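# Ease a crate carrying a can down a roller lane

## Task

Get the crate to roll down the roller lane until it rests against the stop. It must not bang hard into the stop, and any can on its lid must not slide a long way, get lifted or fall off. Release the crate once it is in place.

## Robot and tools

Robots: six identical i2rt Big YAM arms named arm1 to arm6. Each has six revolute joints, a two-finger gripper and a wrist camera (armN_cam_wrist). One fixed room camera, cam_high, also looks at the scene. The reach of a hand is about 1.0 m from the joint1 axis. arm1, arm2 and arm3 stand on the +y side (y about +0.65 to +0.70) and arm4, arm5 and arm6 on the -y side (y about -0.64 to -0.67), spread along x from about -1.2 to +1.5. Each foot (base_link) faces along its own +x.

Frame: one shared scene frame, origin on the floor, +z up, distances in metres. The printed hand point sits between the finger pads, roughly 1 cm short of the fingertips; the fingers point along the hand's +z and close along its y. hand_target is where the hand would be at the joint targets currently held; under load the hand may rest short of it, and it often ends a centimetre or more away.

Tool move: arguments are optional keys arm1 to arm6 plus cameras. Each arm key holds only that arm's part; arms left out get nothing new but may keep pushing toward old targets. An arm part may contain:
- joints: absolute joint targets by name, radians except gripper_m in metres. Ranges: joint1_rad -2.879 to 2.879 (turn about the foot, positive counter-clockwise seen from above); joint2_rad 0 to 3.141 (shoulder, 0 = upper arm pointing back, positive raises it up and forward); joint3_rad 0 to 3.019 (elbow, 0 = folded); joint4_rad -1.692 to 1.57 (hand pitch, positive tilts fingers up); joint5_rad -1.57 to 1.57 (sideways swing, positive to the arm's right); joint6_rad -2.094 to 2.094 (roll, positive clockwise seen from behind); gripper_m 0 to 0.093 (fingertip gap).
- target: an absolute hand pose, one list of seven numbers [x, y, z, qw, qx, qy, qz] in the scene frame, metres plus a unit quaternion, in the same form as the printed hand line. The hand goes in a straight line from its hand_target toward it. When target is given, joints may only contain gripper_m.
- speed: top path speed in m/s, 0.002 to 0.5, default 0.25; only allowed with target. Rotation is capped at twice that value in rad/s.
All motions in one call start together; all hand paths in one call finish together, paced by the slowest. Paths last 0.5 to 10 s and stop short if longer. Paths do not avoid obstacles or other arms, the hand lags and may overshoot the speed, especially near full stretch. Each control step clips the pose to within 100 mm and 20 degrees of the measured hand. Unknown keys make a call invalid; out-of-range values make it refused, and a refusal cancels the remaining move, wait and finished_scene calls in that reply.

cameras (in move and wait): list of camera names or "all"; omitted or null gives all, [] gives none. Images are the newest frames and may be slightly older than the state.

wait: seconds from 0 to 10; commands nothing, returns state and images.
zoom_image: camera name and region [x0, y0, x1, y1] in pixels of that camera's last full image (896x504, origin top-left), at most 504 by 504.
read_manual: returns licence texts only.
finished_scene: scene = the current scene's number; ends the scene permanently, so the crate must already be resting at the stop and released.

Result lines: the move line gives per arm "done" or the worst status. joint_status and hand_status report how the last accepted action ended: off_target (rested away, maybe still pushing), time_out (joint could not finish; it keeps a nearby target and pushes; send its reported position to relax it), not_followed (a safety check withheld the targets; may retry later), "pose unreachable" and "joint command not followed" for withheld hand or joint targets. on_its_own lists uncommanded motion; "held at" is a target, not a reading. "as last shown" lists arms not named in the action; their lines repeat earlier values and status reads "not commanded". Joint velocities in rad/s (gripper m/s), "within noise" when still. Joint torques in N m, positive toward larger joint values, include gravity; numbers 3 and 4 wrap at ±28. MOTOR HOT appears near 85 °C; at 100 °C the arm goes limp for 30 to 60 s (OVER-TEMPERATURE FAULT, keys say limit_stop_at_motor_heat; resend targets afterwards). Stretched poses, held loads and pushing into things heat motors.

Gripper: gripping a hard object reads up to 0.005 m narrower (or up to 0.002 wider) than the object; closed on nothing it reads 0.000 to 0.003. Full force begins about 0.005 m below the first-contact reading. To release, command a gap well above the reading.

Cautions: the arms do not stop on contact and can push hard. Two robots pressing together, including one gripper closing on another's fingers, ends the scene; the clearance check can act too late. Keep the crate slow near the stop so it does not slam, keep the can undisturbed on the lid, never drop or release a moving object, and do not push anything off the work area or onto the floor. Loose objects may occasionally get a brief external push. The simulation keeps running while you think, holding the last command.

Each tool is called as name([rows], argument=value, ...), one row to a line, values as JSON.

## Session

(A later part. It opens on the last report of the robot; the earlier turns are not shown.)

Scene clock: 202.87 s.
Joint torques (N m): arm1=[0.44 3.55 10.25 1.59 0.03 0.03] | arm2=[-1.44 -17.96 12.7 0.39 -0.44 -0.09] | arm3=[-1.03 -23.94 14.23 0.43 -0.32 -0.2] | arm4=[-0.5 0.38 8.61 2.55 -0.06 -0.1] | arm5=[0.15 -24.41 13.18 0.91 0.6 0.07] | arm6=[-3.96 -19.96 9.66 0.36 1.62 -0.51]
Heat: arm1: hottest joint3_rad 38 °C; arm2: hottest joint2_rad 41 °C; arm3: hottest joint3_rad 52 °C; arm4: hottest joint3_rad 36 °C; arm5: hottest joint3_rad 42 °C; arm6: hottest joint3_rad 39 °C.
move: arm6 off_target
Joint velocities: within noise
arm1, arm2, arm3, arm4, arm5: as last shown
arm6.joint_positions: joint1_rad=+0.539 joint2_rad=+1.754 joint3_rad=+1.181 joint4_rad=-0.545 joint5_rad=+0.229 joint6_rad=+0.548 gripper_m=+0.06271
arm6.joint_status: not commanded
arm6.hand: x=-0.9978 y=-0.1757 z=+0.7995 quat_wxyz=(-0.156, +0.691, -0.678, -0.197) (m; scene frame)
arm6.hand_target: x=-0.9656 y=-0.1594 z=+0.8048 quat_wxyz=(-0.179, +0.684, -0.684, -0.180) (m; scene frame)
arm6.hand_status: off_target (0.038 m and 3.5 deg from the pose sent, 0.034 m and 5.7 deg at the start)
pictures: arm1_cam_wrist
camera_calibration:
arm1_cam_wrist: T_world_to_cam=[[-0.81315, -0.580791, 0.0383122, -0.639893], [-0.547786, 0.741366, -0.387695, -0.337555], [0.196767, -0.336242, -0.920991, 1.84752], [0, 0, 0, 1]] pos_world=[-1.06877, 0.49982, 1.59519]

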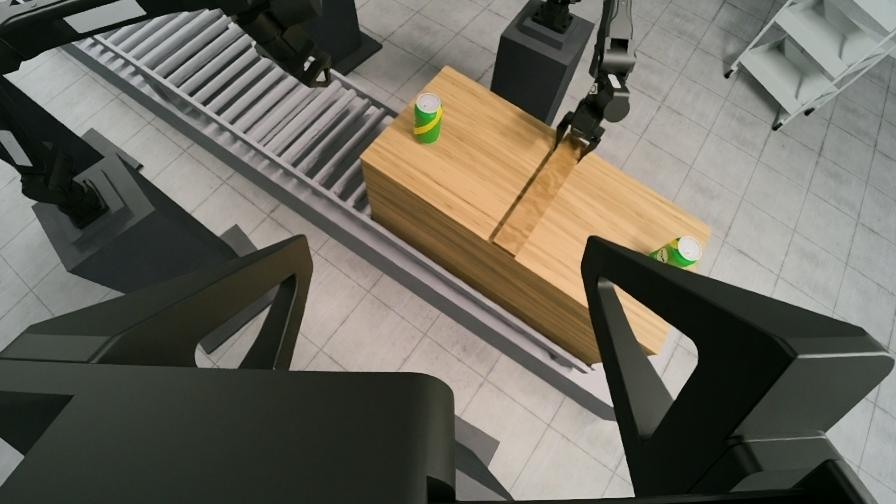

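move(arm6={"target":[-1.0,-0.165,0.803,-0.18,0.684,-0.684,-0.18],"speed":0.03}, cameras=["arm1_cam_wrist"])

zoom_image(camera="arm1_cam_wrist", region=[520, 280, 680, 430])

Scene clock: 209.83 s.
Joint torques (N m): arm1=[0.32 3.6 10.26 1.5 0.03 0.01] | arm2=[-1.26 -18.55 12.68 0.54 -0.44 -0.12] | arm3=[-0.97 -23.88 14.28 0.36 -0.32 -0.21] | arm4=[-0.62 0.32 8.54 2.56 -0.05 -0.09] | arm5=[0.21 -24.35 13.16 0.91 0.6 0.07] | arm6=[0.67 -17.61 12.29 0.05 1.99 -0.03]
Heat: arm1: hottest joint3_rad 39 °C; arm2: hottest joint2_rad 41 °C; arm3: hottest joint3_rad 53 °C; arm4: hottest joint3_rad 36 °C; arm5: hottest joint3_rad 42 °C; arm6: hottest joint3_rad 39 °C.
move: arm6 off_target
Joint velocities: within noise
arm1, arm2, arm4, arm5: as last shown
arm3.joint_positions: joint1_rad=-0.863 joint2_rad=+2.166 joint3_rad=+1.900 joint4_rad=-1.050 joint5_rad=-0.305 joint6_rad=-0.759 gripper_m=+0.09299
arm3.joint_status: not commanded
arm3.hand: x=+0.4041 y=+0.1649 z=+1.0573 quat_wxyz=(-0.154, -0.697, -0.688, +0.131) (m; scene frame)
arm3.hand_target: x=+0.3907 y=+0.1606 z=+1.0802 quat_wxyz=(-0.153, -0.690, -0.690, +0.153) (m; scene frame)
arm3.hand_status: not commanded
arm6.joint_positions: joint1_rad=+0.546 joint2_rad=+1.762 joint3_rad=+1.196 joint4_rad=-0.561 joint5_rad=+0.246 joint6_rad=+0.559 gripper_m=+0.06270
arm6.joint_status: not commanded
arm6.hand: x=-1.0000 y=-0.1745 z=+0.8003 quat_wxyz=(-0.162, +0.689, -0.680, -0.192) (m; scene frame)
arm6.hand_target: x=-0.9998 y=-0.1653 z=+0.8031 quat_wxyz=(-0.180, +0.684, -0.683, -0.181) (m; scene frame)
arm6.hand_status: off_target (0.010 m and 2.5 deg from the pose sent, 0.011 m and 3.5 deg at the start)
pictures: arm1_cam_wrist
camera_calibration:
arm1_cam_wrist: T_world_to_cam=[[-0.81315, -0.580791, 0.0383122, -0.639893], [-0.547786, 0.741366, -0.387695, -0.337555], [0.196767, -0.336242, -0.920991, 1.84752], [0, 0, 0, 1]] pos_world=[-1.06877, 0.49982, 1.59519]

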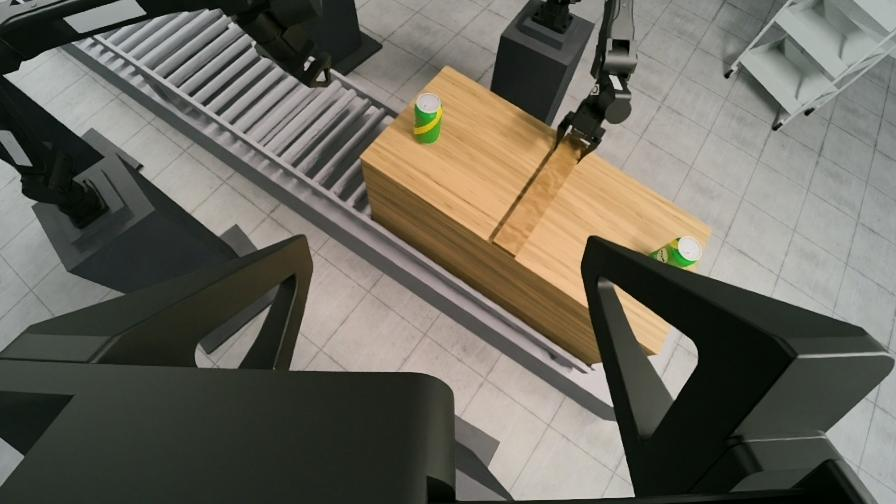

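Scaled by 3.150 from the camera's 896x504 image, which has a finer 1280x720 frame.

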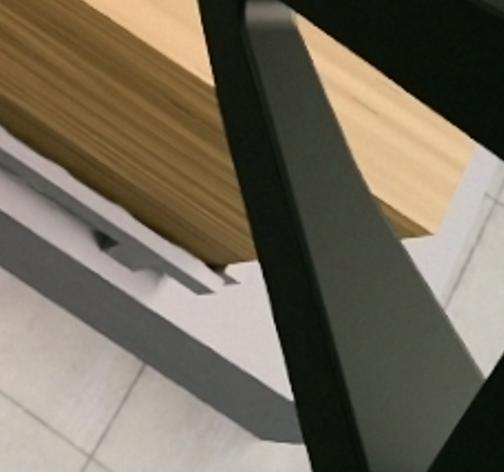

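move(arm6={"joints":{"gripper_m":0.093}}, cameras=[])

move(arm6={"target":[-0.99,-0.2,0.95,-0.18,0.684,-0.684,-0.18],"speed":0.12}, cameras=["arm1_cam_wrist"])

zoom_image(camera="arm1_cam_wrist", region=[520, 280, 680, 430])

Scene clock: 217.70 s.
Joint torques (N m): arm1=[0.56 3.55 10.32 1.5 0.03 0.04] | arm2=[-1.26 -18.37 12.6 0.5 -0.44 -0.11] | arm3=[-1.03 -23.77 14.27 0.42 -0.32 -0.21] | arm4=[-0.56 0.56 8.55 2.59 -0.05 -0.09] | arm5=[0.15 -24.41 13.16 0.9 0.6 0.07] | arm6=[0.32 -17.61 12.14 0.91 0.29 -0.03]
Heat: arm1: hottest joint3_rad 39 °C; arm2: hottest joint2_rad 41 °C; arm3: hottest joint3_rad 53 °C; arm4: hottest joint3_rad 36 °C; arm5: hottest joint3_rad 43 °C; arm6: hottest joint3_rad 40 °C.
move: arm6 done
Joint velocities: within noise
arm1, arm2, arm3, arm4, arm5: as last shown
arm6.joint_positions: joint1_rad=+0.551 joint2_rad=+1.762 joint3_rad=+1.197 joint4_rad=-0.582 joint5_rad=+0.286 joint6_rad=+0.559 gripper_m=+0.09285
arm6.joint_status: all done
arm6.hand: x=-0.9943 y=-0.1760 z=+0.8004 quat_wxyz=(-0.179, +0.688, -0.680, -0.178) (m; scene frame)
arm6.hand_target: x=-0.9998 y=-0.1653 z=+0.8031 quat_wxyz=(-0.180, +0.684, -0.683, -0.181) (m; scene frame)
arm6.hand_status: not commanded
pictures: none
No camera images: "cameras" was empty.

Scene clock: 219.73 s.
Joint torques (N m): arm1=[0.09 3.37 10.22 1.46 0 0.03] | arm2=[-1.49 -18.2 12.68 0.58 -0.42 -0.11] | arm3=[-1.14 -23.94 14.24 0.36 -0.32 -0.2] | arm4=[-0.38 0.5 8.55 2.58 -0.06 -0.1] | arm5=[0.15 -24.41 13.16 0.91 0.6 0.07] | arm6=[1.26 -17.14 14.02 0.83 0.3 0.04]
Heat: arm1: hottest joint3_rad 39 °C; arm2: hottest joint2_rad 41 °C; arm3: hottest joint3_rad 53 °C; arm4: hottest joint3_rad 36 °C; arm5: hottest joint3_rad 43 °C; arm6: hottest joint3_rad 40 °C.
move: arm6 off_target
Joint velocities: within noise
arm1, arm2, arm3, arm4, arm5: as last shown
arm6.joint_positions: joint1_rad=+0.564 joint2_rad=+1.558 joint3_rad=+1.318 joint4_rad=-0.940 joint5_rad=+0.296 joint6_rad=+0.576 gripper_m=+0.09294
arm6.joint_status: not commanded
arm6.hand: x=-0.9789 y=-0.2075 z=+0.9317 quat_wxyz=(-0.179, +0.690, -0.682, -0.164) (m; scene frame)
arm6.hand_target: x=-0.9897 y=-0.2007 z=+0.9501 quat_wxyz=(-0.180, +0.684, -0.684, -0.180) (m; scene frame)
arm6.hand_status: off_target (0.023 m and 2.0 deg from the pose sent, 0.152 m and 0.7 deg at the start)
pictures: arm1_cam_wrist
camera_calibration:
arm1_cam_wrist: T_world_to_cam=[[-0.81315, -0.580791, 0.0383122, -0.639893], [-0.547786, 0.741366, -0.387695, -0.337555], [0.196767, -0.336242, -0.920991, 1.84752], [0, 0, 0, 1]] pos_world=[-1.06877, 0.49982, 1.59519]

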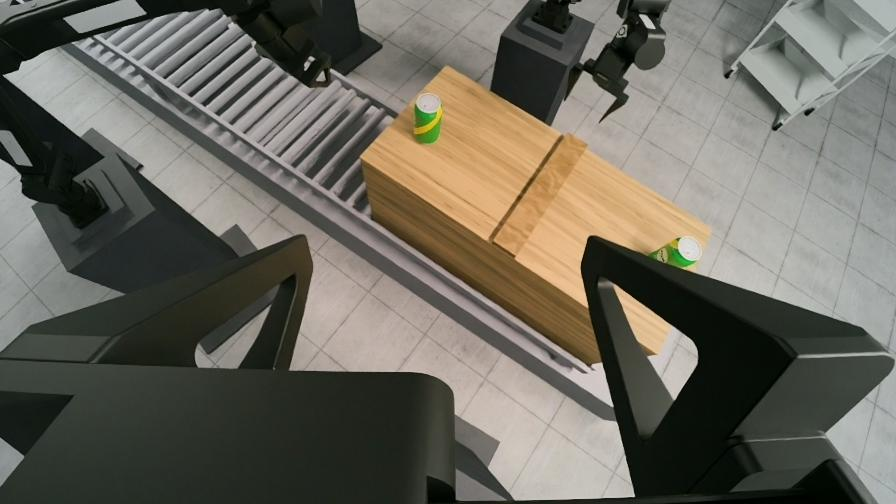

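Scaled by 3.150 from the camera's 896x504 image, which has a finer 1280x720 frame.

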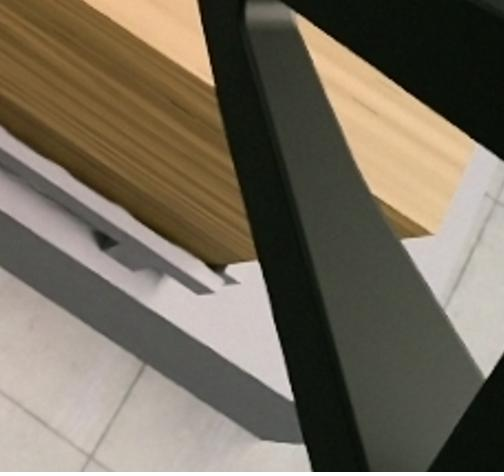

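finished_scene(scene=3)

The scene is finished: the task was done.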